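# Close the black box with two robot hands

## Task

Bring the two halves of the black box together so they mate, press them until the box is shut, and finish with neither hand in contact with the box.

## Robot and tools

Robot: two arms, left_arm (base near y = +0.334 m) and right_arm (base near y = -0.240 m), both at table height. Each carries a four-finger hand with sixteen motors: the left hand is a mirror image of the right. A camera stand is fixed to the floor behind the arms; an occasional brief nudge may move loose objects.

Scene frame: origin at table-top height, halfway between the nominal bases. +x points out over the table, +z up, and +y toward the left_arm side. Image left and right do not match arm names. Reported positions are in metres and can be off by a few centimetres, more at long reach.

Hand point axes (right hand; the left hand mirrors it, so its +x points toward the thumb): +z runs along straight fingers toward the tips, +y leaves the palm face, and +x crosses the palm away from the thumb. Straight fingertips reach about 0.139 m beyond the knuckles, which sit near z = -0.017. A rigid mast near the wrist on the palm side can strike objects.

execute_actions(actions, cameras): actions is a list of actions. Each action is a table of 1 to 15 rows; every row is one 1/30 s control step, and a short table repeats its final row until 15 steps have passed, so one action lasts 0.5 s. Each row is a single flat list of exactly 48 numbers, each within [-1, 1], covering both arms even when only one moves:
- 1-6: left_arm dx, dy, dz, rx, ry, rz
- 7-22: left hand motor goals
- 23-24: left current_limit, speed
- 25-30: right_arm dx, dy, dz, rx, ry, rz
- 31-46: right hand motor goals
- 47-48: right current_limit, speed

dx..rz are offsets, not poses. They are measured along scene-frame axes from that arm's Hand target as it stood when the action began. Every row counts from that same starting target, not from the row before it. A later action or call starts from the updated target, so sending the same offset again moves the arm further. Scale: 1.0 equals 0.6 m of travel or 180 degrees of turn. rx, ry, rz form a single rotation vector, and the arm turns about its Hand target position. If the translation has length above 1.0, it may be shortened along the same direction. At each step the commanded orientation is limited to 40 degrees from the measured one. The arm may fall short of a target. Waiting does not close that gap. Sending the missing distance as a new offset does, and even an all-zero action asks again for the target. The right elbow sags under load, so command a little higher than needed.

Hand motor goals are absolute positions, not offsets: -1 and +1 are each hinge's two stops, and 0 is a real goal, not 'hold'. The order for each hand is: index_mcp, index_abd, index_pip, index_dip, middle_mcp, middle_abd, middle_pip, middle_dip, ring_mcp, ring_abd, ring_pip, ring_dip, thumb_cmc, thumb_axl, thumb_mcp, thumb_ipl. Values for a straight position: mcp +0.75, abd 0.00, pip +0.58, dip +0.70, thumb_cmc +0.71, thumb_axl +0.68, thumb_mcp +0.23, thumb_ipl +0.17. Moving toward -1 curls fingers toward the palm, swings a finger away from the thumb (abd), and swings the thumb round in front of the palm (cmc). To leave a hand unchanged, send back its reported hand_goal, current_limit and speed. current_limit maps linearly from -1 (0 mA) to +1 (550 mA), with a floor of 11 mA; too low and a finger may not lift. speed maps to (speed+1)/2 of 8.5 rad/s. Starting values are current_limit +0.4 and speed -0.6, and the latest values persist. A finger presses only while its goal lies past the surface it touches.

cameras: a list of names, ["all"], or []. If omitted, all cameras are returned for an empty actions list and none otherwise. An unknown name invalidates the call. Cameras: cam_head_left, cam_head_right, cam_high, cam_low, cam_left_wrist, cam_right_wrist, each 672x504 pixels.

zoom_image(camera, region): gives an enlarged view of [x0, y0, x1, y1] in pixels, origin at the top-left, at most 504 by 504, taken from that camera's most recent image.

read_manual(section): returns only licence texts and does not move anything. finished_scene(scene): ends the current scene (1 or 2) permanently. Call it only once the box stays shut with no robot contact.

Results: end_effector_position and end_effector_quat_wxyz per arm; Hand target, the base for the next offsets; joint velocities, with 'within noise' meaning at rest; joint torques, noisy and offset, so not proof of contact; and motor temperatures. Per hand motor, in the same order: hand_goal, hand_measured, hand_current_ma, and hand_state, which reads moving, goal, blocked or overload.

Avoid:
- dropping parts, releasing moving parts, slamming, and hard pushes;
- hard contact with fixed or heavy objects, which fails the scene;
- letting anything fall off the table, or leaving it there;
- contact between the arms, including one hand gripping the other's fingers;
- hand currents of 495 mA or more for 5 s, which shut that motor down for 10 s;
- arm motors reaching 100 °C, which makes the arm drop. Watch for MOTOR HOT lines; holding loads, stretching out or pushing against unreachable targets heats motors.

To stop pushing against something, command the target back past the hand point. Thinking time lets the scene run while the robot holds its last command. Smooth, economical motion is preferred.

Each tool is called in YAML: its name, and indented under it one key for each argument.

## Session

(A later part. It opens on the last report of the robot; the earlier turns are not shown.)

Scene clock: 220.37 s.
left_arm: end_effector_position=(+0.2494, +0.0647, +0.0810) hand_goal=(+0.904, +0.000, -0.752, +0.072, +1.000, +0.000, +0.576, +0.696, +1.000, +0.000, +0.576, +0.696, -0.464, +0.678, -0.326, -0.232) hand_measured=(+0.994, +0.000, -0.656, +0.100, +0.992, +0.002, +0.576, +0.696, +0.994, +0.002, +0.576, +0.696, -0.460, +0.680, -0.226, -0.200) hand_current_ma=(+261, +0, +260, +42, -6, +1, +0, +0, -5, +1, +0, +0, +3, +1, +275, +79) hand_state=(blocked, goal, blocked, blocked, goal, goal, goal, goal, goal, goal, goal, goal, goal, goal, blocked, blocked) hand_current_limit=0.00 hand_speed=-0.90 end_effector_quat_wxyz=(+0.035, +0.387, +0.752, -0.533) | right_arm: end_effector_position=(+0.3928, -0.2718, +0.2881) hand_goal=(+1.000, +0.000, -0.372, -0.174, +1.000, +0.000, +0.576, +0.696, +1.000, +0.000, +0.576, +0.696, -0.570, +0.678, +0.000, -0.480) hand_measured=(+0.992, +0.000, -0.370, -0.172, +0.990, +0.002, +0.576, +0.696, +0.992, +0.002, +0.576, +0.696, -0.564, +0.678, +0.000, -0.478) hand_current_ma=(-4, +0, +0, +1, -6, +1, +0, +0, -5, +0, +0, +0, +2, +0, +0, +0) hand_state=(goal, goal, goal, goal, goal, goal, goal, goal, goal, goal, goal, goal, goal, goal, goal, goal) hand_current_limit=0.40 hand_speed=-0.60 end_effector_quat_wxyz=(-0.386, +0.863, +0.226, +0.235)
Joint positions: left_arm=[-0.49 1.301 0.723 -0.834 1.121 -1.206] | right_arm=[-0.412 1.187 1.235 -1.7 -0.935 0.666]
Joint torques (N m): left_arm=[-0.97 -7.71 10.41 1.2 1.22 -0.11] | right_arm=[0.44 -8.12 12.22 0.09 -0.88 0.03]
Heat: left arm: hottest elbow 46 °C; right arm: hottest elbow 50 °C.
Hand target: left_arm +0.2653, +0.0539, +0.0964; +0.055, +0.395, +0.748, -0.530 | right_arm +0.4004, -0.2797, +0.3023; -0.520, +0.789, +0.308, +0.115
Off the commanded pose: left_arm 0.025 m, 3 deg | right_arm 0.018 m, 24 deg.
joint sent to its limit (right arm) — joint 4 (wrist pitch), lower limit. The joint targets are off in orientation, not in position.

execute_actions:
  actions:
    - [[0,0,0.003,-0.0428,-0.0548,0,0.904,0,-0.752,0.072,1,0,0.576,0.696,1,0,0.576,0.696,-0.465,0.678,-0.326,-0.232,0,-0.9,0,0,0,0,0,0,1,0,-0.372,-0.174,1,0,0.576,0.696,1,0,0.576,0.696,-0.571,0.678,0,-0.481,0.4,-0.6]]
    - [[0,0,0.003,-0.0428,-0.0548,0,0.904,0,-0.752,0.072,1,0,0.576,0.696,1,0,0.576,0.696,-0.465,0.678,-0.326,-0.232,0,-0.9,0,0,0,0,0,0,1,0,-0.372,-0.174,1,0,0.576,0.696,1,0,0.576,0.696,-0.571,0.678,0,-0.481,0.4,-0.6]]
    - [[0,0,0.003,-0.0428,-0.0548,0,0.904,0,-0.752,0.072,1,0,0.576,0.696,1,0,0.576,0.696,-0.465,0.678,-0.326,-0.232,0,-0.9,0,0,0,0,0,0,1,0,-0.372,-0.174,1,0,0.576,0.696,1,0,0.576,0.696,-0.571,0.678,0,-0.481,0.4,-0.6]]
    - [[0,0,0.003,-0.0428,-0.0548,0,0.904,0,-0.752,0.072,1,0,0.576,0.696,1,0,0.576,0.696,-0.465,0.678,-0.326,-0.232,0,-0.9,0,0,0,0,0,0,1,0,-0.372,-0.174,1,0,0.576,0.696,1,0,0.576,0.696,-0.571,0.678,0,-0.481,0.4,-0.6]]
  cameras: ["cam_left_wrist", "cam_low", "cam_head_left"]

zoom_image:
  camera: "cam_low"
  region: [150, 150, 270, 260]

Scene clock: 224.63 s.
left_arm: end_effector_position=(+0.2668, +0.0507, +0.1124) hand_goal=(+0.904, +0.000, -0.752, +0.072, +1.000, +0.000, +0.576, +0.696, +1.000, +0.000, +0.576, +0.696, -0.464, +0.678, -0.326, -0.232) hand_measured=(+0.994, +0.000, -0.656, +0.100, +0.994, +0.002, +0.576, +0.696, +0.994, +0.002, +0.576, +0.696, -0.460, +0.680, -0.226, -0.200) hand_current_ma=(+261, +0, +260, +42, -5, +1, +0, +0, -4, +1, +0, +0, +3, +1, +275, +79) hand_state=(blocked, goal, blocked, blocked, goal, goal, goal, goal, goal, goal, goal, goal, goal, goal, blocked, blocked) hand_current_limit=0.00 hand_speed=-0.90 end_effector_quat_wxyz=(+0.399, +0.536, +0.514, -0.538) | right_arm: end_effector_position=(+0.3928, -0.2718, +0.2881) hand_goal=(+1.000, +0.000, -0.372, -0.174, +1.000, +0.000, +0.576, +0.696, +1.000, +0.000, +0.576, +0.696, -0.570, +0.678, +0.000, -0.480) hand_measured=(+0.992, +0.000, -0.370, -0.172, +0.990, +0.002, +0.576, +0.696, +0.992, +0.002, +0.576, +0.696, -0.564, +0.678, +0.000, -0.478) hand_current_ma=(-4, +0, +0, +1, -6, +1, +0, +0, -5, +0, +0, +0, +2, +0, +0, +0) hand_state=(goal, goal, goal, goal, goal, goal, goal, goal, goal, goal, goal, goal, goal, goal, goal, goal) hand_current_limit=0.40 hand_speed=-0.60 end_effector_quat_wxyz=(-0.386, +0.863, +0.226, +0.235)
Joint positions: left_arm=[-0.436 1.25 0.254 0.618 1.289 -1.333] | right_arm=[-0.412 1.187 1.235 -1.7 -0.935 0.666]
Joint torques (N m): left_arm=[0.15 -3.25 5 2.44 0.43 -0.02] | right_arm=[0.15 -8.23 12.27 0.08 -0.88 0.03]
Heat: left arm: hottest elbow 46 °C; right arm: hottest elbow 50 °C.
Hand target: left_arm +0.2653, +0.0540, +0.1035; +0.403, +0.520, +0.521, -0.543 | right_arm +0.4004, -0.2797, +0.3023; -0.520, +0.789, +0.308, +0.115
Off the commanded pose: left_arm 0.010 m, 2 deg | right_arm 0.018 m, 24 deg.
joint sent to its limit (right arm) — joint 4 (wrist pitch), lower limit. The joint targets are off in orientation, not in position.
Images, in order (width x height): cam_head_left 672x504, cam_low 672x504, cam_left_wrist 672x504.

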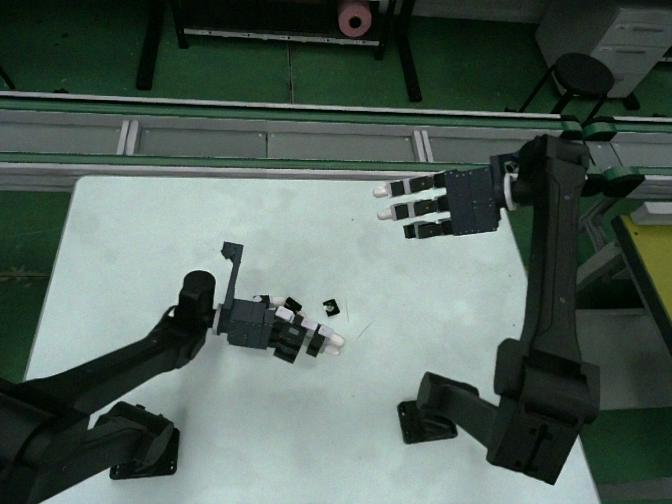

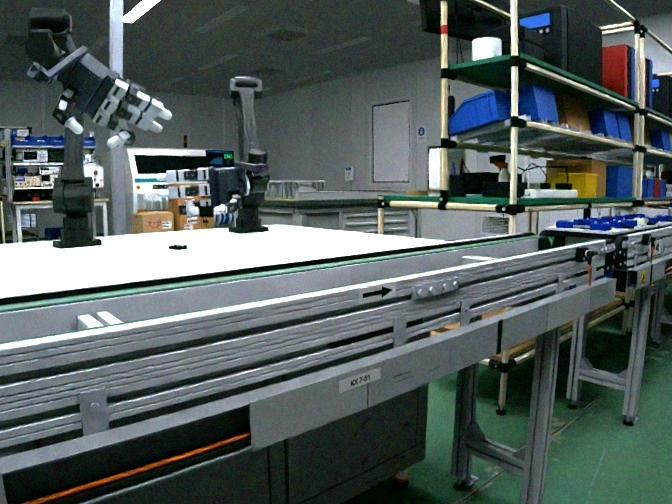

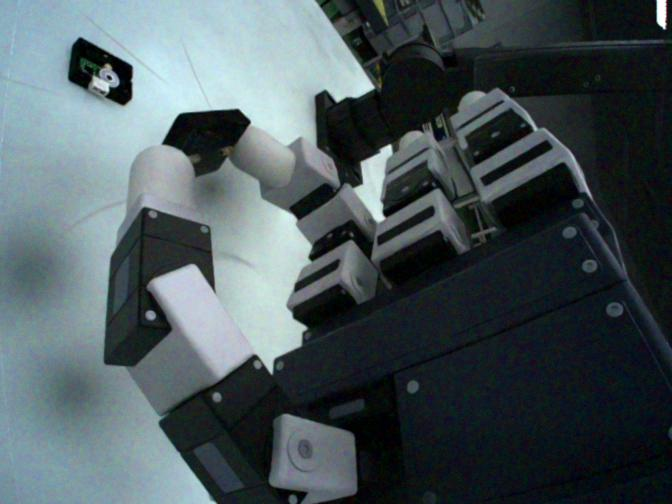

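Scaled by 4.200 from the camera's 672x504 image, which has a finer 960x720 frame.

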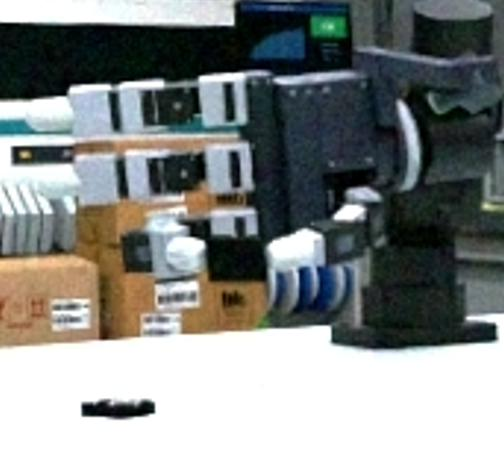

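execute_actions:
  actions:
    - [[0,0,-0.045,0,0,0,0.904,0,-0.752,0.072,1,0,0.576,0.696,1,0,0.576,0.696,-0.465,0.678,-0.326,-0.232,0,-0.9,0,0,0,0,0,0,1,0,-0.372,-0.174,1,0,0.576,0.696,1,0,0.576,0.696,-0.571,0.678,0,-0.481,0.4,-0.6]]
    - [[0,0,-0.03,0,0,0,0.904,0,-0.752,0.072,1,0,0.576,0.696,1,0,0.576,0.696,-0.465,0.678,-0.326,-0.232,0,-0.9,0,0,0,0,0,0,1,0,-0.372,-0.174,1,0,0.576,0.696,1,0,0.576,0.696,-0.571,0.678,0,-0.481,0.4,-0.6]]
  cameras: ["cam_low", "cam_left_wrist"]

zoom_image:
  camera: "cam_low"
  region: [170, 180, 260, 260]

Scene clock: 228.30 s.
left_arm: end_effector_position=(+0.2690, +0.0511, +0.0654) hand_goal=(+0.904, +0.000, -0.752, +0.072, +1.000, +0.000, +0.576, +0.696, +1.000, +0.000, +0.576, +0.696, -0.464, +0.678, -0.326, -0.232) hand_measured=(+0.994, +0.000, -0.656, +0.100, +0.994, +0.002, +0.576, +0.696, +0.996, +0.002, +0.576, +0.696, -0.460, +0.680, -0.226, -0.200) hand_current_ma=(+261, +0, +260, +42, -4, +1, +0, +0, -3, +1, +0, +0, +3, +1, +275, +79) hand_state=(blocked, goal, blocked, blocked, goal, goal, goal, goal, goal, goal, goal, goal, goal, goal, blocked, blocked) hand_current_limit=0.00 hand_speed=-0.90 end_effector_quat_wxyz=(+0.407, +0.528, +0.514, -0.540) | right_arm: end_effector_position=(+0.3928, -0.2718, +0.2881) hand_goal=(+1.000, +0.000, -0.372, -0.174, +1.000, +0.000, +0.576, +0.696, +1.000, +0.000, +0.576, +0.696, -0.570, +0.678, +0.000, -0.480) hand_measured=(+0.992, +0.000, -0.370, -0.172, +0.990, +0.002, +0.576, +0.696, +0.992, +0.002, +0.576, +0.696, -0.564, +0.678, +0.000, -0.478) hand_current_ma=(-4, +0, +0, +1, -6, +1, +0, +0, -5, +0, +0, +0, +2, +0, +0, +0) hand_state=(goal, goal, goal, goal, goal, goal, goal, goal, goal, goal, goal, goal, goal, goal, goal, goal) hand_current_limit=0.40 hand_speed=-0.60 end_effector_quat_wxyz=(-0.386, +0.863, +0.226, +0.235)
Joint positions: left_arm=[-0.436 1.575 0.217 1.057 1.279 -1.407] | right_arm=[-0.412 1.187 1.235 -1.7 -0.935 0.666]
Joint torques (N m): left_arm=[-0.38 -4.72 2.19 2.56 0.29 -0.09] | right_arm=[0.5 -8.18 12.25 0.13 -0.89 0.03]
Heat: left arm: hottest elbow 45 °C; right arm: hottest elbow 50 °C.
Hand target: left_arm +0.2654, +0.0539, +0.0586; +0.403, +0.520, +0.521, -0.543 | right_arm +0.4004, -0.2797, +0.3023; -0.520, +0.789, +0.308, +0.115
Off the commanded pose: left_arm 0.008 m, 1 deg | right_arm 0.018 m, 24 deg.
joint sent to its limit (right arm) — joint 4 (wrist pitch), lower limit. The joint targets are off in orientation, not in position.
Images, in order (width x height): cam_low 672x504, cam_left_wrist 672x504.

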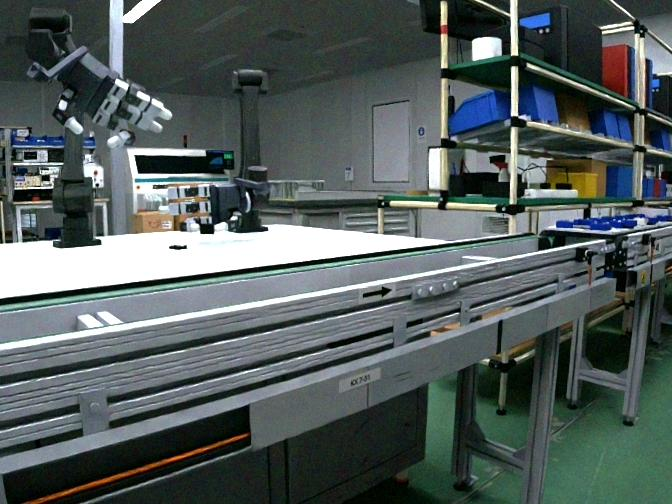

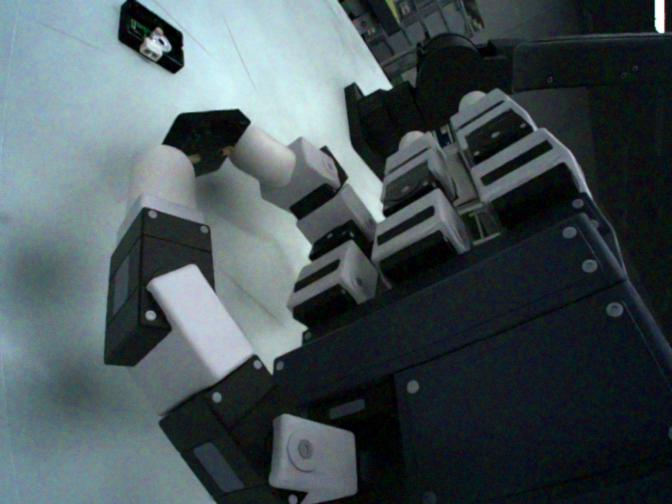

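Scaled by 5.600 from the camera's 672x504 image, which has a finer 960x720 frame.

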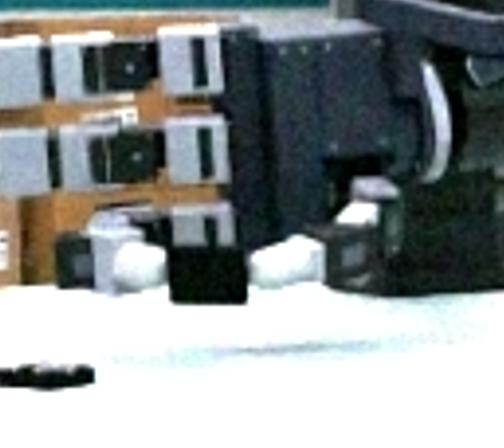

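execute_actions:
  actions:
    - [[0,0,-0.032,0,0,0,0.904,0,-0.752,0.072,1,0,0.576,0.696,1,0,0.576,0.696,-0.465,0.678,-0.326,-0.232,0,-0.9,0,0,0,0,0,0,1,0,-0.372,-0.174,1,0,0.576,0.696,1,0,0.576,0.696,-0.571,0.678,0,-0.481,0.4,-0.6]]
  cameras: ["cam_low", "cam_left_wrist"]

zoom_image:
  camera: "cam_low"
  region: [170, 180, 260, 260]

Scene clock: 230.23 s.
left_arm: end_effector_position=(+0.2684, +0.0514, +0.0451) hand_goal=(+0.904, +0.000, -0.752, +0.072, +1.000, +0.000, +0.576, +0.696, +1.000, +0.000, +0.576, +0.696, -0.464, +0.678, -0.326, -0.232) hand_measured=(+0.994, +0.000, -0.656, +0.100, +0.994, +0.002, +0.576, +0.696, +0.996, +0.002, +0.576, +0.696, -0.460, +0.680, -0.226, -0.200) hand_current_ma=(+261, +0, +260, +42, -4, +1, +0, +0, -3, +1, +0, +0, +3, +1, +275, +79) hand_state=(blocked, goal, blocked, blocked, goal, goal, goal, goal, goal, goal, goal, goal, goal, goal, blocked, blocked) hand_current_limit=0.00 hand_speed=-0.90 end_effector_quat_wxyz=(+0.407, +0.527, +0.515, -0.540) | right_arm: end_effector_position=(+0.3928, -0.2718, +0.2881) hand_goal=(+1.000, +0.000, -0.372, -0.174, +1.000, +0.000, +0.576, +0.696, +1.000, +0.000, +0.576, +0.696, -0.570, +0.678, +0.000, -0.480) hand_measured=(+0.992, +0.000, -0.370, -0.172, +0.990, +0.002, +0.576, +0.696, +0.992, +0.002, +0.576, +0.696, -0.564, +0.678, +0.000, -0.478) hand_current_ma=(-4, +0, +0, +1, -6, +1, +0, +0, -5, +0, +0, +0, +2, +0, +0, +0) hand_state=(goal, goal, goal, goal, goal, goal, goal, goal, goal, goal, goal, goal, goal, goal, goal, goal) hand_current_limit=0.40 hand_speed=-0.60 end_effector_quat_wxyz=(-0.386, +0.863, +0.226, +0.235)
Joint positions: left_arm=[-0.436 1.709 0.217 1.191 1.278 -1.41] | right_arm=[-0.412 1.187 1.235 -1.7 -0.935 0.666]
Joint torques (N m): left_arm=[-0.62 -5.54 1.48 2.33 0.32 -0.07] | right_arm=[0.26 -8.18 12.25 0.03 -0.9 0.04]
Heat: left arm: hottest elbow 45 °C; right arm: hottest elbow 50 °C.
Hand target: left_arm +0.2654, +0.0539, +0.0394; +0.403, +0.520, +0.521, -0.543 | right_arm +0.4004, -0.2797, +0.3023; -0.520, +0.789, +0.308, +0.115
Off the commanded pose: left_arm 0.007 m, 1 deg | right_arm 0.018 m, 24 deg.
joint sent to its limit (right arm) — joint 4 (wrist pitch), lower limit. The joint targets are off in orientation, not in position.
Images, in order (width x height): cam_low 672x504, cam_left_wrist 672x504.

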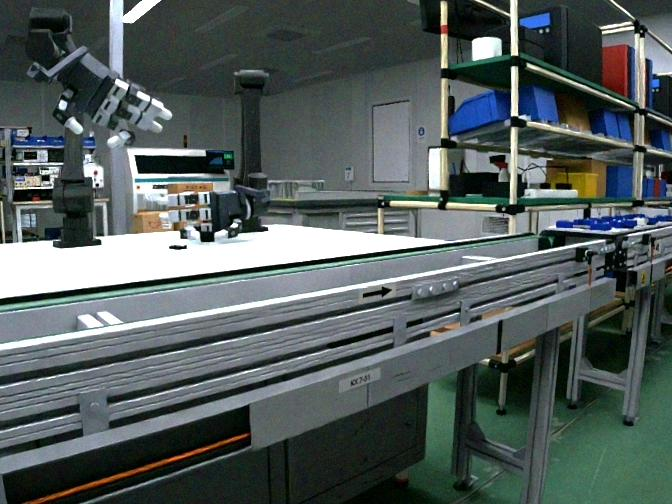

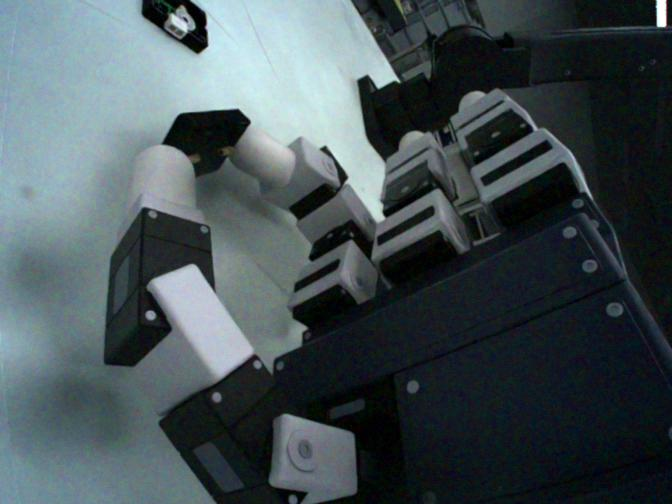

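Scaled by 5.600 from the camera's 672x504 image, which has a finer 960x720 frame.

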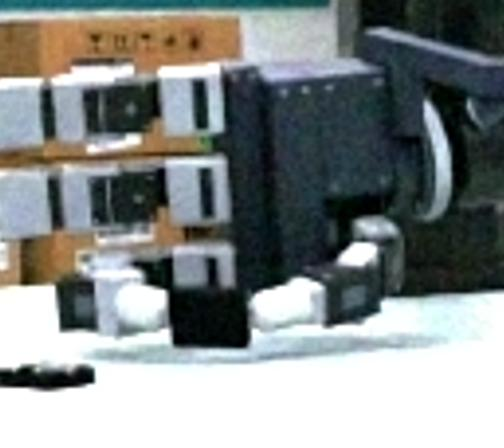

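execute_actions:
  actions:
    - [[0,0,-0.006,0,0,0,0.945,0,-0.705,0.085,1,0,0.576,0.696,1,0,0.576,0.696,-0.465,0.678,-0.28,-0.212,0,-0.9,0,0,0,0,0,0,1,0,-0.372,-0.174,1,0,0.576,0.696,1,0,0.576,0.696,-0.571,0.678,0,-0.481,0.4,-0.6]]
    - [[0,0,-0.003,0,0,0,0.945,0,-0.705,0.085,1,0,0.576,0.696,1,0,0.576,0.696,-0.465,0.678,-0.28,-0.212,0,-0.9,0,0,0,0,0,0,1,0,-0.372,-0.174,1,0,0.576,0.696,1,0,0.576,0.696,-0.571,0.678,0,-0.481,0.4,-0.6]]
  cameras: ["cam_low", "cam_left_wrist"]

zoom_image:
  camera: "cam_low"
  region: [180, 215, 240, 255]

zoom_image:
  camera: "cam_left_wrist"
  region: [120, 80, 320, 220]

Scene clock: 233.03 s.
left_arm: end_effector_position=(+0.2680, +0.0517, +0.0395) hand_goal=(+0.946, +0.000, -0.704, +0.086, +1.000, +0.000, +0.576, +0.696, +1.000, +0.000, +0.576, +0.696, -0.464, +0.678, -0.280, -0.212) hand_measured=(+0.994, +0.000, -0.656, +0.102, +0.994, +0.002, +0.576, +0.696, +0.996, +0.002, +0.576, +0.696, -0.460, +0.680, -0.226, -0.196) hand_current_ma=(+104, +0, +94, +20, -4, +1, +0, +0, -3, +1, +0, +0, +3, +1, +160, +30) hand_state=(blocked, goal, blocked, goal, goal, goal, goal, goal, goal, goal, goal, goal, goal, goal, blocked, goal) hand_current_limit=0.00 hand_speed=-0.90 end_effector_quat_wxyz=(+0.407, +0.526, +0.515, -0.541) | right_arm: end_effector_position=(+0.3928, -0.2718, +0.2881) hand_goal=(+1.000, +0.000, -0.372, -0.174, +1.000, +0.000, +0.576, +0.696, +1.000, +0.000, +0.576, +0.696, -0.570, +0.678, +0.000, -0.480) hand_measured=(+0.992, +0.000, -0.370, -0.172, +0.990, +0.002, +0.576, +0.696, +0.992, +0.002, +0.576, +0.696, -0.564, +0.678, +0.000, -0.478) hand_current_ma=(-4, +0, +0, +1, -6, +1, +0, +0, -5, +0, +0, +0, +2, +0, +0, +0) hand_state=(goal, goal, goal, goal, goal, goal, goal, goal, goal, goal, goal, goal, goal, goal, goal, goal) hand_current_limit=0.40 hand_speed=-0.60 end_effector_quat_wxyz=(-0.386, +0.863, +0.226, +0.235)
Joint positions: left_arm=[-0.436 1.753 0.217 1.243 1.278 -1.418] | right_arm=[-0.412 1.187 1.235 -1.7 -0.935 0.666]
Joint torques (N m): left_arm=[0.15 -5.83 1.13 2.54 0.36 -0.06] | right_arm=[0.15 -8.23 12.25 0.14 -0.91 0.01]
Heat: left arm: hottest elbow 45 °C; right arm: hottest elbow 50 °C.
Hand target: left_arm +0.2654, +0.0539, +0.0341; +0.403, +0.520, +0.521, -0.543 | right_arm +0.4004, -0.2797, +0.3023; -0.520, +0.789, +0.308, +0.115
Off the commanded pose: left_arm 0.006 m, 1 deg | right_arm 0.018 m, 24 deg.
joint sent to its limit (right arm) — joint 4 (wrist pitch), lower limit. The joint targets are off in orientation, not in position.
Images, in order (width x height): cam_low 672x504, cam_left_wrist 672x504.

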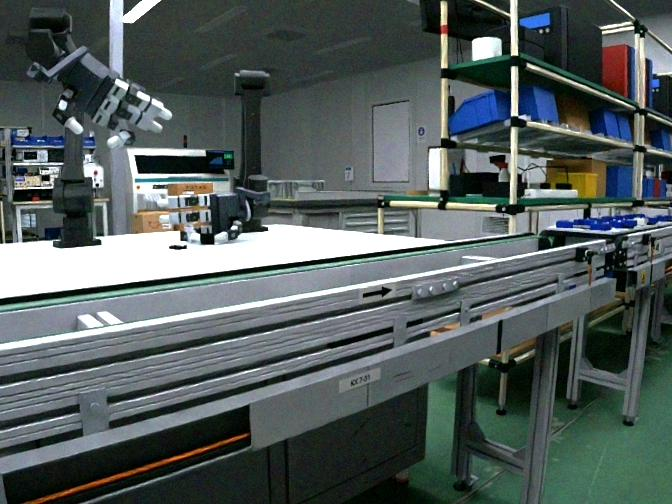

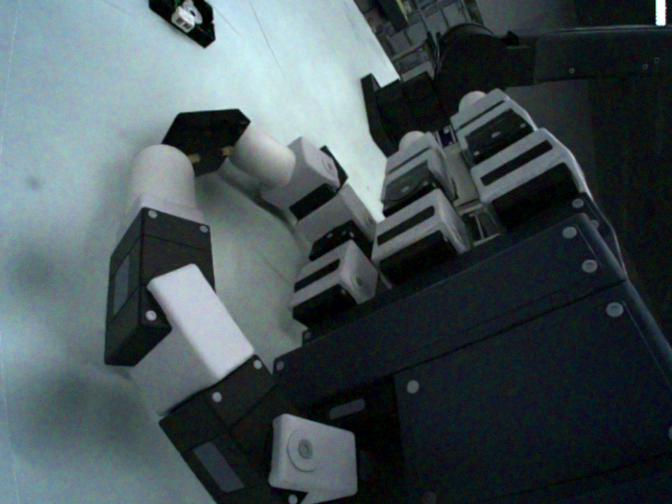

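Scaled by 8.400 from the camera's 672x504 image, which has a finer 960x720 frame.

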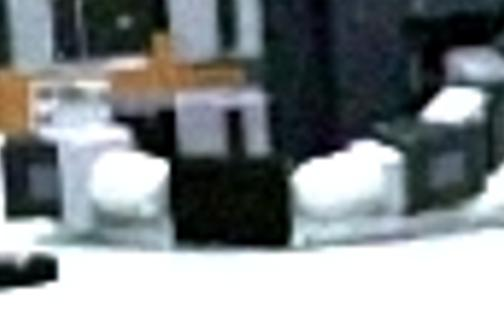

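Scaled by 2.520 from the camera's 672x504 image, which has a finer 960x720 frame.

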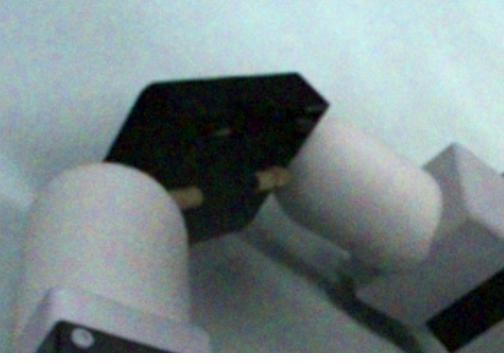

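execute_actions:
  actions:
    - [[0,0,-0.006,0,0,0,0.945,0,-0.705,0.085,1,0,0.576,0.696,1,0,0.576,0.696,-0.465,0.678,-0.28,-0.212,0,-0.9,0,0,0,0,0,0,1,0,-0.372,-0.174,1,0,0.576,0.696,1,0,0.576,0.696,-0.571,0.678,0,-0.481,0.4,-0.6]]
  cameras: ["cam_low", "cam_left_wrist"]

zoom_image:
  camera: "cam_low"
  region: [180, 215, 240, 255]

zoom_image:
  camera: "cam_left_wrist"
  region: [120, 80, 320, 220]

Scene clock: 234.47 s.
left_arm: end_effector_position=(+0.2679, +0.0517, +0.0375) hand_goal=(+0.946, +0.000, -0.704, +0.086, +1.000, +0.000, +0.576, +0.696, +1.000, +0.000, +0.576, +0.696, -0.464, +0.678, -0.280, -0.212) hand_measured=(+0.994, +0.000, -0.656, +0.102, +0.994, +0.002, +0.576, +0.696, +0.996, +0.002, +0.576, +0.696, -0.464, +0.676, -0.226, -0.196) hand_current_ma=(+104, +0, +94, +20, -4, +1, +0, +0, -3, +1, +0, +0, +0, -1, +160, +30) hand_state=(blocked, goal, blocked, goal, goal, goal, goal, goal, goal, goal, goal, goal, goal, goal, blocked, goal) hand_current_limit=0.00 hand_speed=-0.90 end_effector_quat_wxyz=(+0.409, +0.527, +0.513, -0.540) | right_arm: end_effector_position=(+0.3928, -0.2718, +0.2881) hand_goal=(+1.000, +0.000, -0.372, -0.174, +1.000, +0.000, +0.576, +0.696, +1.000, +0.000, +0.576, +0.696, -0.570, +0.678, +0.000, -0.480) hand_measured=(+0.992, +0.000, -0.370, -0.172, +0.990, +0.002, +0.576, +0.696, +0.992, +0.002, +0.576, +0.696, -0.564, +0.678, +0.000, -0.478) hand_current_ma=(-4, +0, +0, +1, -6, +1, +0, +0, -5, +0, +0, +0, +2, +0, +0, +0) hand_state=(goal, goal, goal, goal, goal, goal, goal, goal, goal, goal, goal, goal, goal, goal, goal, goal) hand_current_limit=0.40 hand_speed=-0.60 end_effector_quat_wxyz=(-0.386, +0.863, +0.226, +0.235)
Joint positions: left_arm=[-0.436 1.774 0.217 1.271 1.278 -1.418] | right_arm=[-0.412 1.187 1.235 -1.7 -0.935 0.666]
Joint torques (N m): left_arm=[-0.67 -5.25 1.09 2.03 0.25 -0.02] | right_arm=[0.32 -8.12 12.26 0.1 -0.89 0.04]
Heat: left arm: hottest elbow 45 °C; right arm: hottest elbow 50 °C.
Hand target: left_arm +0.2654, +0.0539, +0.0304; +0.403, +0.520, +0.521, -0.543 | right_arm +0.4004, -0.2797, +0.3023; -0.520, +0.789, +0.308, +0.115
Off the commanded pose: left_arm 0.008 m, 1 deg | right_arm 0.018 m, 24 deg.
joint sent to its limit (right arm) — joint 4 (wrist pitch), lower limit. The joint targets are off in orientation, not in position.
Images, in order (width x height): cam_low 672x504, cam_left_wrist 672x504.

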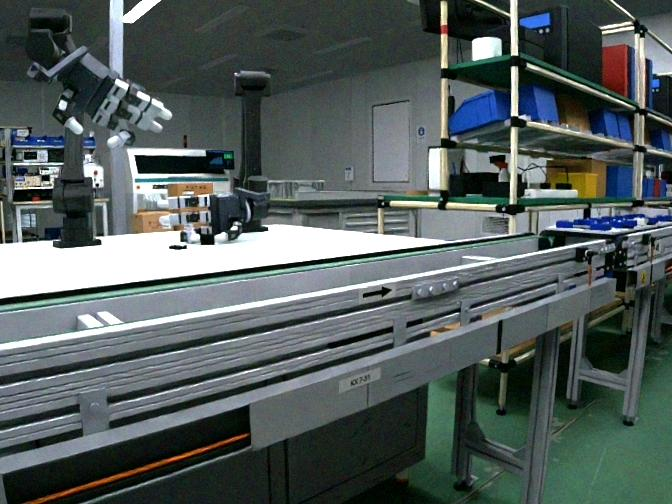

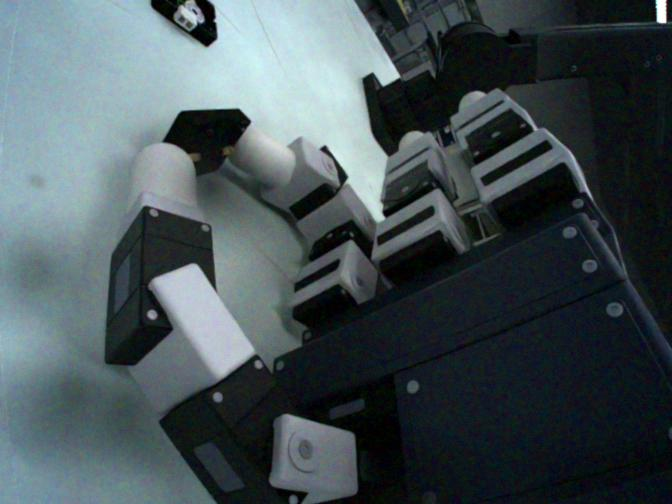

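Scaled by 8.400 from the camera's 672x504 image, which has a finer 960x720 frame.

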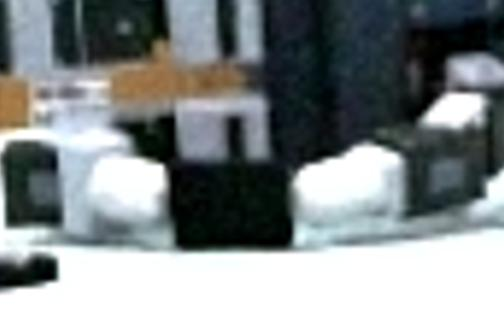

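Scaled by 2.520 from the camera's 672x504 image, which has a finer 960x720 frame.

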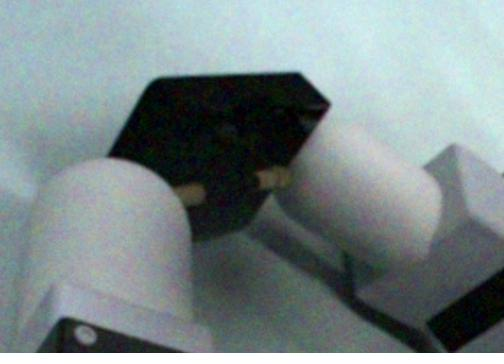

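execute_actions:
  actions:
    - [[-0.0085,0.007,-0.002,0,0,0,0.945,0,-0.705,0.085,1,0,0.576,0.696,1,0,0.576,0.696,-0.465,0.678,-0.28,-0.212,0,-0.9,0,0,0,0,0,0,1,0,-0.372,-0.174,1,0,0.576,0.696,1,0,0.576,0.696,-0.571,0.678,0,-0.481,0.4,-0.6]]
  cameras: ["cam_low", "cam_left_wrist"]

zoom_image:
  camera: "cam_left_wrist"
  region: [120, 80, 320, 220]

Scene clock: 236.83 s.
left_arm: end_effector_position=(+0.2633, +0.0535, +0.0359) hand_goal=(+0.946, +0.000, -0.704, +0.086, +1.000, +0.000, +0.576, +0.696, +1.000, +0.000, +0.576, +0.696, -0.464, +0.678, -0.280, -0.212) hand_measured=(+0.994, +0.000, -0.656, +0.102, +0.994, +0.002, +0.576, +0.696, +0.996, +0.002, +0.576, +0.696, -0.462, +0.676, -0.226, -0.196) hand_current_ma=(+104, +0, +94, +20, -4, +1, +0, +0, -3, +1, +0, +0, +0, -1, +160, +30) hand_state=(blocked, goal, blocked, goal, goal, goal, goal, goal, goal, goal, goal, goal, goal, goal, blocked, goal) hand_current_limit=0.00 hand_speed=-0.90 end_effector_quat_wxyz=(+0.408, +0.527, +0.513, -0.541) | right_arm: end_effector_position=(+0.3928, -0.2718, +0.2881) hand_goal=(+1.000, +0.000, -0.372, -0.174, +1.000, +0.000, +0.576, +0.696, +1.000, +0.000, +0.576, +0.696, -0.570, +0.678, +0.000, -0.480) hand_measured=(+0.992, +0.000, -0.370, -0.172, +0.990, +0.002, +0.576, +0.696, +0.992, +0.002, +0.576, +0.696, -0.564, +0.678, +0.000, -0.478) hand_current_ma=(-4, +0, +0, +1, -6, +1, +0, +0, -5, +0, +0, +0, +2, +0, +0, +0) hand_state=(goal, goal, goal, goal, goal, goal, goal, goal, goal, goal, goal, goal, goal, goal, goal, goal) hand_current_limit=0.40 hand_speed=-0.60 end_effector_quat_wxyz=(-0.386, +0.863, +0.226, +0.235)
Joint positions: left_arm=[-0.436 1.781 0.205 1.285 1.28 -1.418] | right_arm=[-0.412 1.187 1.235 -1.7 -0.935 0.666]
Joint torques (N m): left_arm=[-0.32 -5.6 0.7 2.37 0.44 -0.01] | right_arm=[0.38 -8.35 12.19 0.12 -0.89 0.03]
Heat: left arm: hottest elbow 44 °C; right arm: hottest elbow 50 °C.
Hand target: left_arm +0.2603, +0.0581, +0.0293; +0.403, +0.521, +0.521, -0.543 | right_arm +0.4004, -0.2797, +0.3023; -0.520, +0.789, +0.308, +0.115
Off the commanded pose: left_arm 0.009 m, 1 deg | right_arm 0.018 m, 24 deg.
joint sent to its limit (right arm) — joint 4 (wrist pitch), lower limit. The joint targets are off in orientation, not in position.
Images, in order (width x height): cam_low 672x504, cam_left_wrist 672x504.

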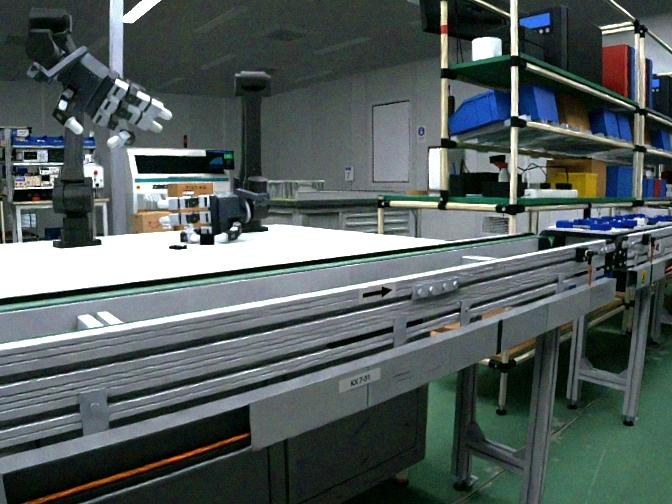

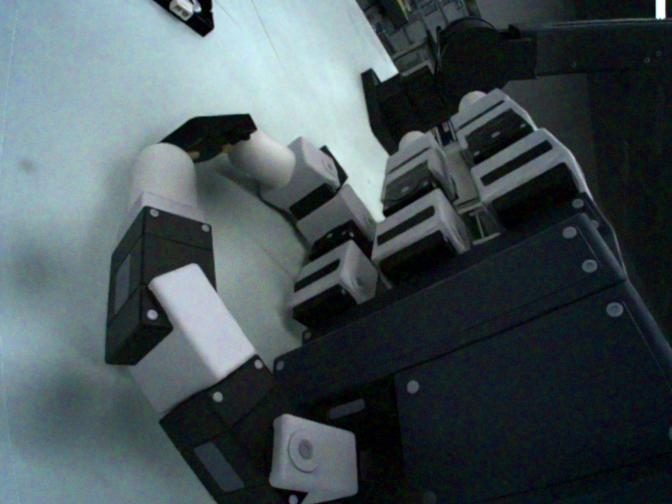

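Scaled by 2.520 from the camera's 672x504 image, which has a finer 960x720 frame.

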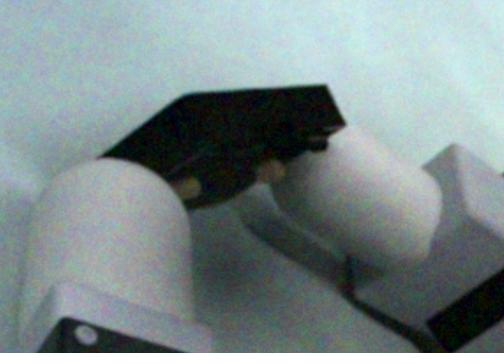

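execute_actions:
  actions:
    - [[-0.0085,0.007,-0.003,0,0,0,0.945,0,-0.705,0.085,1,0,0.576,0.696,1,0,0.576,0.696,-0.465,0.678,-0.28,-0.212,0,-0.9,0,0,0,0,0,0,1,0,-0.372,-0.174,1,0,0.576,0.696,1,0,0.576,0.696,-0.571,0.678,0,-0.481,0.4,-0.6]]
  cameras: ["cam_low", "cam_left_wrist"]

zoom_image:
  camera: "cam_left_wrist"
  region: [120, 80, 320, 220]

zoom_image:
  camera: "cam_low"
  region: [180, 215, 240, 255]

Scene clock: 238.37 s.
left_arm: end_effector_position=(+0.2581, +0.0566, +0.0351) hand_goal=(+0.946, +0.000, -0.704, +0.086, +1.000, +0.000, +0.576, +0.696, +1.000, +0.000, +0.576, +0.696, -0.464, +0.678, -0.280, -0.212) hand_measured=(+0.954, +0.000, -0.696, +0.090, +0.994, +0.002, +0.576, +0.696, +0.996, +0.002, +0.576, +0.696, -0.460, +0.680, -0.276, -0.210) hand_current_ma=(+7, +0, +8, +3, -4, +1, +0, +0, -3, +1, +0, +0, +2, +1, +2, +2) hand_state=(goal, goal, goal, goal, goal, goal, goal, goal, goal, goal, goal, goal, goal, goal, goal, goal) hand_current_limit=0.00 hand_speed=-0.90 end_effector_quat_wxyz=(+0.407, +0.527, +0.512, -0.543) | right_arm: end_effector_position=(+0.3928, -0.2718, +0.2881) hand_goal=(+1.000, +0.000, -0.372, -0.174, +1.000, +0.000, +0.576, +0.696, +1.000, +0.000, +0.576, +0.696, -0.570, +0.678, +0.000, -0.480) hand_measured=(+0.992, +0.000, -0.370, -0.172, +0.990, +0.002, +0.576, +0.696, +0.992, +0.002, +0.576, +0.696, -0.564, +0.678, +0.000, -0.478) hand_current_ma=(-4, +0, +0, +1, -6, +1, +0, +0, -5, +0, +0, +0, +2, +0, +0, +0) hand_state=(goal, goal, goal, goal, goal, goal, goal, goal, goal, goal, goal, goal, goal, goal, goal, goal) hand_current_limit=0.40 hand_speed=-0.60 end_effector_quat_wxyz=(-0.386, +0.863, +0.226, +0.235)
Joint positions: left_arm=[-0.431 1.789 0.192 1.306 1.289 -1.418] | right_arm=[-0.412 1.187 1.235 -1.7 -0.935 0.666]
Joint torques (N m): left_arm=[0.32 -4.89 0.34 2.17 0.36 0.03] | right_arm=[0.09 -8.23 12.23 0.05 -0.89 0.03]
Heat: left arm: hottest elbow 44 °C; right arm: hottest elbow 50 °C.
Hand target: left_arm +0.2552, +0.0623, +0.0274; +0.403, +0.520, +0.521, -0.543 | right_arm +0.4004, -0.2797, +0.3023; -0.520, +0.789, +0.308, +0.115
Off the commanded pose: left_arm 0.010 m, 1 deg | right_arm 0.018 m, 24 deg.
joint sent to its limit (right arm) — joint 4 (wrist pitch), lower limit. The joint targets are off in orientation, not in position.
Images, in order (width x height): cam_low 672x504, cam_left_wrist 672x504.

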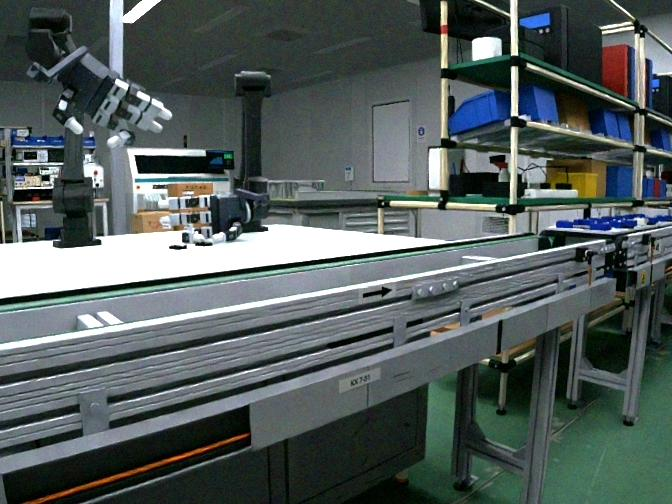

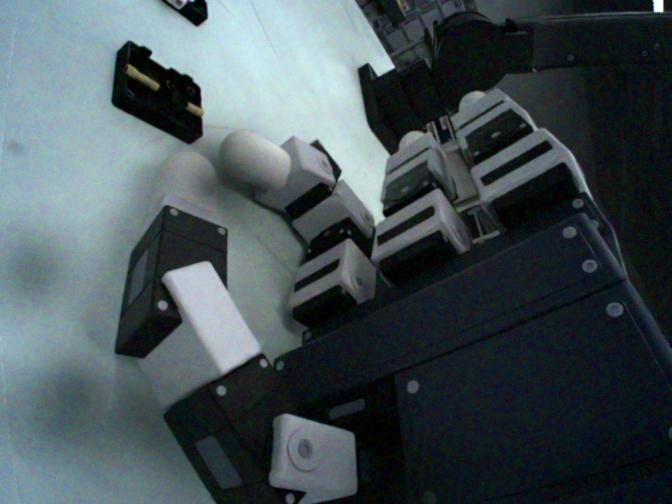

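Scaled by 2.520 from the camera's 672x504 image, which has a finer 960x720 frame.

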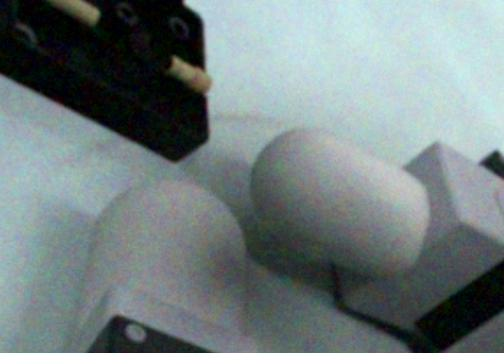

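Scaled by 8.400 from the camera's 672x504 image, which has a finer 960x720 frame.

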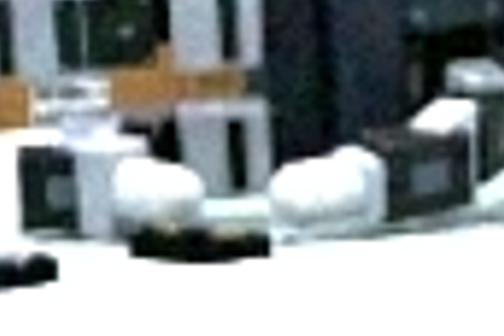

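execute_actions:
  actions:
    - [[0,0,0.08,0,0,0,1,0,-0.445,-0.101,1,0,0.576,0.696,1,0,0.576,0.696,-0.465,0.678,-0.056,-0.373,0.1,-0.6,0,0,0,0,0,0,1,0,-0.372,-0.174,1,0,0.576,0.696,1,0,0.576,0.696,-0.571,0.678,0,-0.481,0.4,-0.6]]
  cameras: ["cam_low", "cam_left_wrist", "cam_head_left", "cam_high"]

zoom_image:
  camera: "cam_left_wrist"
  region: [0, 0, 240, 180]

zoom_image:
  camera: "cam_head_left"
  region: [260, 280, 370, 350]

Scene clock: 241.73 s.
left_arm: end_effector_position=(+0.2534, +0.0596, +0.0742) hand_goal=(+1.000, +0.000, -0.444, -0.100, +1.000, +0.000, +0.576, +0.696, +1.000, +0.000, +0.576, +0.696, -0.464, +0.678, -0.056, -0.372) hand_measured=(+0.996, +0.000, -0.446, -0.098, +0.996, +0.002, +0.576, +0.696, +0.996, +0.002, +0.576, +0.696, -0.458, +0.680, -0.058, -0.370) hand_current_ma=(-2, +0, -1, +1, -3, +1, +0, +0, -2, +1, +0, +0, +4, +1, -1, +2) hand_state=(goal, goal, goal, goal, goal, goal, goal, goal, goal, goal, goal, goal, goal, goal, goal, goal) hand_current_limit=0.10 hand_speed=-0.60 end_effector_quat_wxyz=(+0.403, +0.516, +0.519, -0.550) | right_arm: end_effector_position=(+0.3928, -0.2718, +0.2881) hand_goal=(+1.000, +0.000, -0.372, -0.174, +1.000, +0.000, +0.576, +0.696, +1.000, +0.000, +0.576, +0.696, -0.570, +0.678, +0.000, -0.480) hand_measured=(+0.992, +0.000, -0.370, -0.172, +0.990, +0.002, +0.576, +0.696, +0.992, +0.002, +0.576, +0.696, -0.564, +0.678, +0.000, -0.478) hand_current_ma=(-4, +0, +0, +1, -6, +1, +0, +0, -5, +0, +0, +0, +2, +0, +0, +0) hand_state=(goal, goal, goal, goal, goal, goal, goal, goal, goal, goal, goal, goal, goal, goal, goal, goal) hand_current_limit=0.40 hand_speed=-0.60 end_effector_quat_wxyz=(-0.386, +0.863, +0.226, +0.235)
Joint positions: left_arm=[-0.428 1.508 0.169 1.082 1.288 -1.478] | right_arm=[-0.412 1.187 1.235 -1.7 -0.935 0.666]
Joint torques (N m): left_arm=[0.21 -6.07 3.1 1.01 0.45 0.14] | right_arm=[0.15 -8.18 12.26 0.05 -0.9 0.03]
Heat: left arm: hottest elbow 43 °C; right arm: hottest elbow 51 °C.
Hand target: left_arm +0.2551, +0.0623, +0.0755; +0.403, +0.520, +0.521, -0.543 | right_arm +0.4004, -0.2797, +0.3023; -0.520, +0.789, +0.308, +0.115
Off the commanded pose: left_arm 0.003 m, 1 deg | right_arm 0.018 m, 24 deg.
joint sent to its limit (right arm) — joint 4 (wrist pitch), lower limit. The joint targets are off in orientation, not in position.
Images, in order (width x height): cam_head_left 672x504, cam_high 672x504, cam_low 672x504, cam_left_wrist 672x504.

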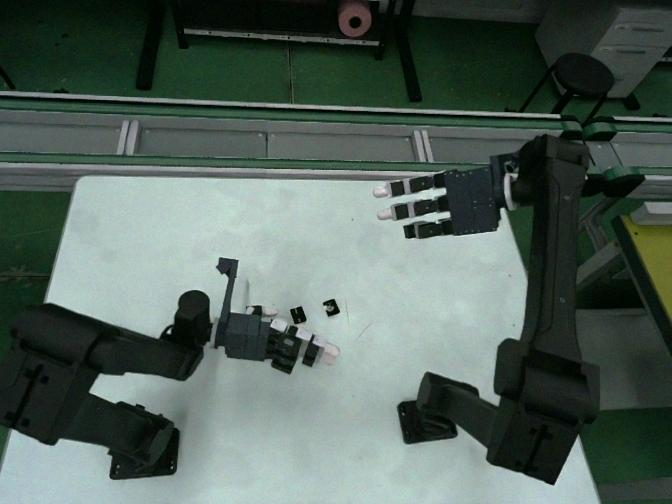

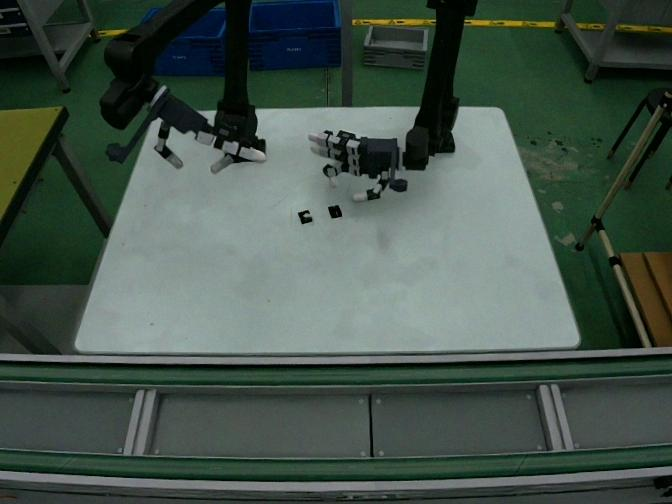

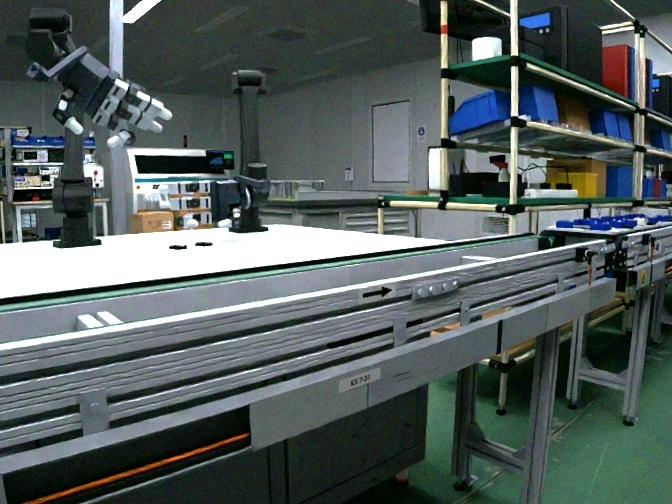

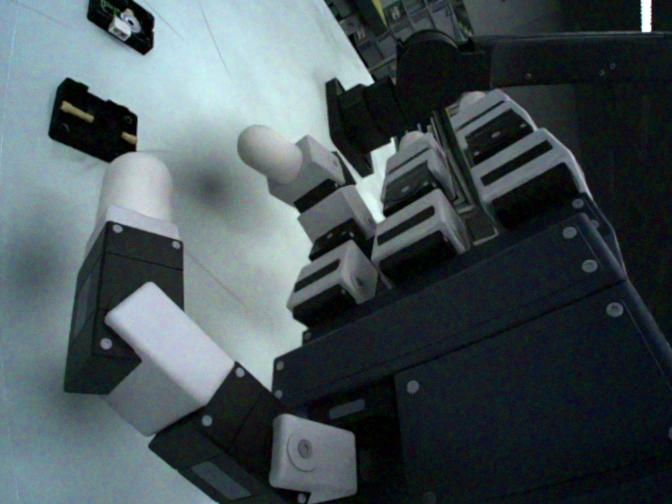

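Scaled by 2.100 from the camera's 672x504 image, which has a finer 960x720 frame.

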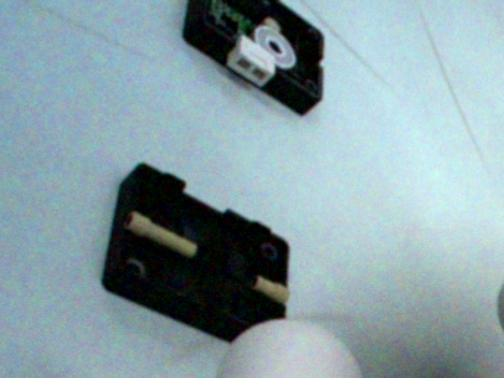

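Scaled by 4.582 from the camera's 672x504 image, which has a finer 960x720 frame.

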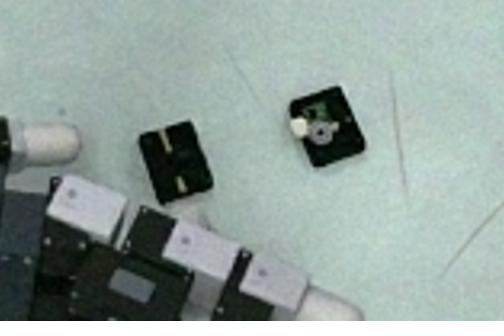

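execute_actions:
  actions:
    - [[0.013,-0.0147,0.01,0.057,0.073,0,1,0,-0.445,-0.101,1,0,0.576,0.696,1,0,0.576,0.696,-0.465,0.678,-0.056,-0.373,0.1,-0.6,0,0,0,0,0,0,1,0,-0.372,-0.174,1,0,0.576,0.696,1,0,0.576,0.696,-0.571,0.678,0,-0.481,0.4,-0.6]]
    - [[0.013,-0.0147,0.01,0.057,0.073,0,1,0,-0.445,-0.101,1,0,0.576,0.696,1,0,0.576,0.696,-0.465,0.678,-0.056,-0.373,0.1,-0.6,0,0,0,0,0,0,1,0,-0.372,-0.174,1,0,0.576,0.696,1,0,0.576,0.696,-0.571,0.678,0,-0.481,0.4,-0.6]]
    - [[0.013,-0.0147,0.005,0.057,0.073,0,1,0,-0.445,-0.101,1,0,0.576,0.696,1,0,0.576,0.696,-0.465,0.678,-0.056,-0.373,0.1,-0.6,0,0,0,0,0,0,1,0,-0.372,-0.174,1,0,0.576,0.696,1,0,0.576,0.696,-0.571,0.678,0,-0.481,0.4,-0.6]]
    - [[0.013,-0.0147,0,0.0427,0.0322,-0.0826,1,0,-0.445,-0.101,1,0,0.576,0.696,1,0,0.576,0.696,-0.465,0.678,-0.056,-0.373,0.1,-0.6,0,0,0,0,0,0,1,0,-0.372,-0.174,1,0,0.576,0.696,1,0,0.576,0.696,-0.571,0.678,0,-0.481,0.4,-0.6]]
    - [[0.013,-0.0147,-0.02,0.0427,0.0322,-0.0826,1,0,-0.445,-0.101,1,0,0.576,0.696,1,0,0.576,0.696,-0.465,0.678,-0.056,-0.373,0.1,-0.6,0,0,0,0,0,0,1,0,-0.372,-0.174,1,0,0.576,0.696,1,0,0.576,0.696,-0.571,0.678,0,-0.481,0.4,-0.6]]
  cameras: ["cam_low", "cam_left_wrist"]

zoom_image:
  camera: "cam_left_wrist"
  region: [0, 0, 240, 180]

Scene clock: 253.07 s.
left_arm: end_effector_position=(+0.2817, +0.0276, +0.0746) hand_goal=(+1.000, +0.000, -0.444, -0.100, +1.000, +0.000, +0.576, +0.696, +1.000, +0.000, +0.576, +0.696, -0.464, +0.678, -0.056, -0.372) hand_measured=(+0.996, +0.000, -0.446, -0.098, +0.992, +0.002, +0.576, +0.696, +0.994, +0.002, +0.576, +0.696, -0.462, +0.680, -0.058, -0.370) hand_current_ma=(-4, +0, -1, +1, -9, +1, +0, +0, -6, +1, +0, +0, +1, +1, -1, +2) hand_state=(goal, goal, goal, goal, goal, goal, goal, goal, goal, goal, goal, goal, goal, goal, goal, goal) hand_current_limit=0.10 hand_speed=-0.60 end_effector_quat_wxyz=(-0.199, +0.510, +0.703, -0.454) | right_arm: end_effector_position=(+0.3928, -0.2718, +0.2881) hand_goal=(+1.000, +0.000, -0.372, -0.174, +1.000, +0.000, +0.576, +0.696, +1.000, +0.000, +0.576, +0.696, -0.570, +0.678, +0.000, -0.480) hand_measured=(+0.992, +0.000, -0.370, -0.172, +0.990, +0.002, +0.576, +0.696, +0.992, +0.002, +0.576, +0.696, -0.564, +0.678, +0.000, -0.478) hand_current_ma=(-4, +0, +0, +1, -6, +1, +0, +0, -5, +0, +0, +0, +2, +0, +0, +0) hand_state=(goal, goal, goal, goal, goal, goal, goal, goal, goal, goal, goal, goal, goal, goal, goal, goal) hand_current_limit=0.40 hand_speed=-0.60 end_effector_quat_wxyz=(-0.386, +0.863, +0.226, +0.235)
Joint positions: left_arm=[-0.597 1.787 1.274 -1.689 0.888 -0.599] | right_arm=[-0.412 1.187 1.235 -1.7 -0.935 0.666]
Joint torques (N m): left_arm=[-0.32 -11.99 9.52 -1.77 0.86 0.07] | right_arm=[0.44 -8.18 12.21 0.08 -0.9 0.02]
Heat: left arm: hottest elbow 43 °C; right arm: hottest elbow 51 °C.
Hand target: left_arm +0.2941, +0.0182, +0.0784; -0.209, +0.522, +0.687, -0.460 | right_arm +0.4004, -0.2797, +0.3023; -0.520, +0.789, +0.308, +0.115
Off the commanded pose: left_arm 0.016 m, 3 deg | right_arm 0.018 m, 24 deg.
joint sent to its limit (left arm) — joint 4 (wrist pitch), lower limit. The joint targets still meet the commanded pose.
joint sent to its limit (right arm) — joint 4 (wrist pitch), lower limit. The joint targets are off in orientation, not in position.
Images, in order (width x height): cam_low 672x504, cam_left_wrist 672x504.

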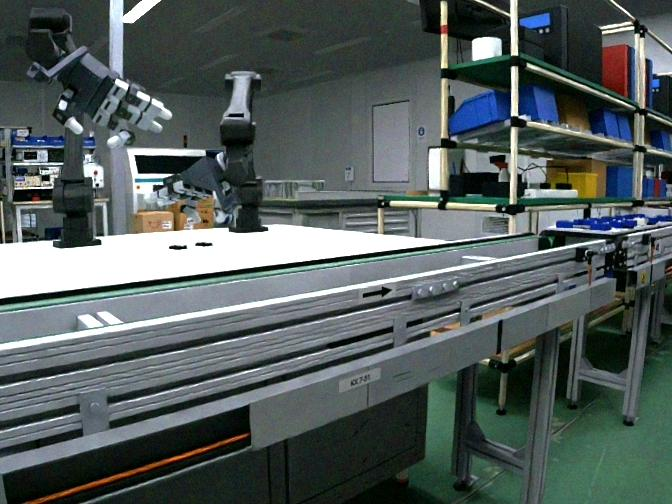

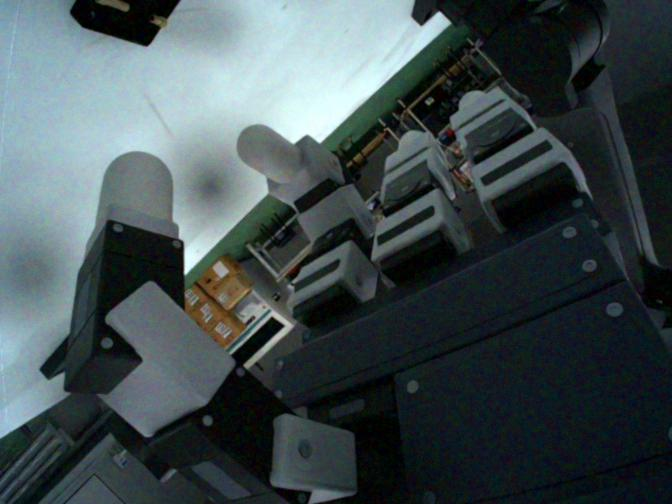

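Scaled by 2.100 from the camera's 672x504 image, which has a finer 960x720 frame.

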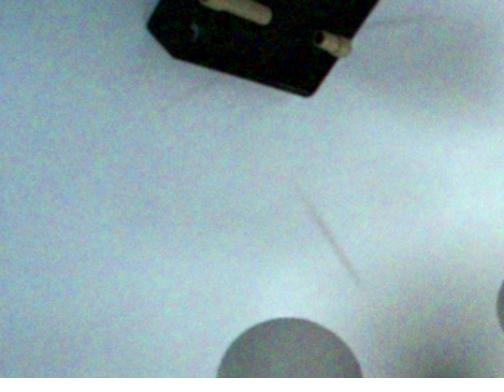

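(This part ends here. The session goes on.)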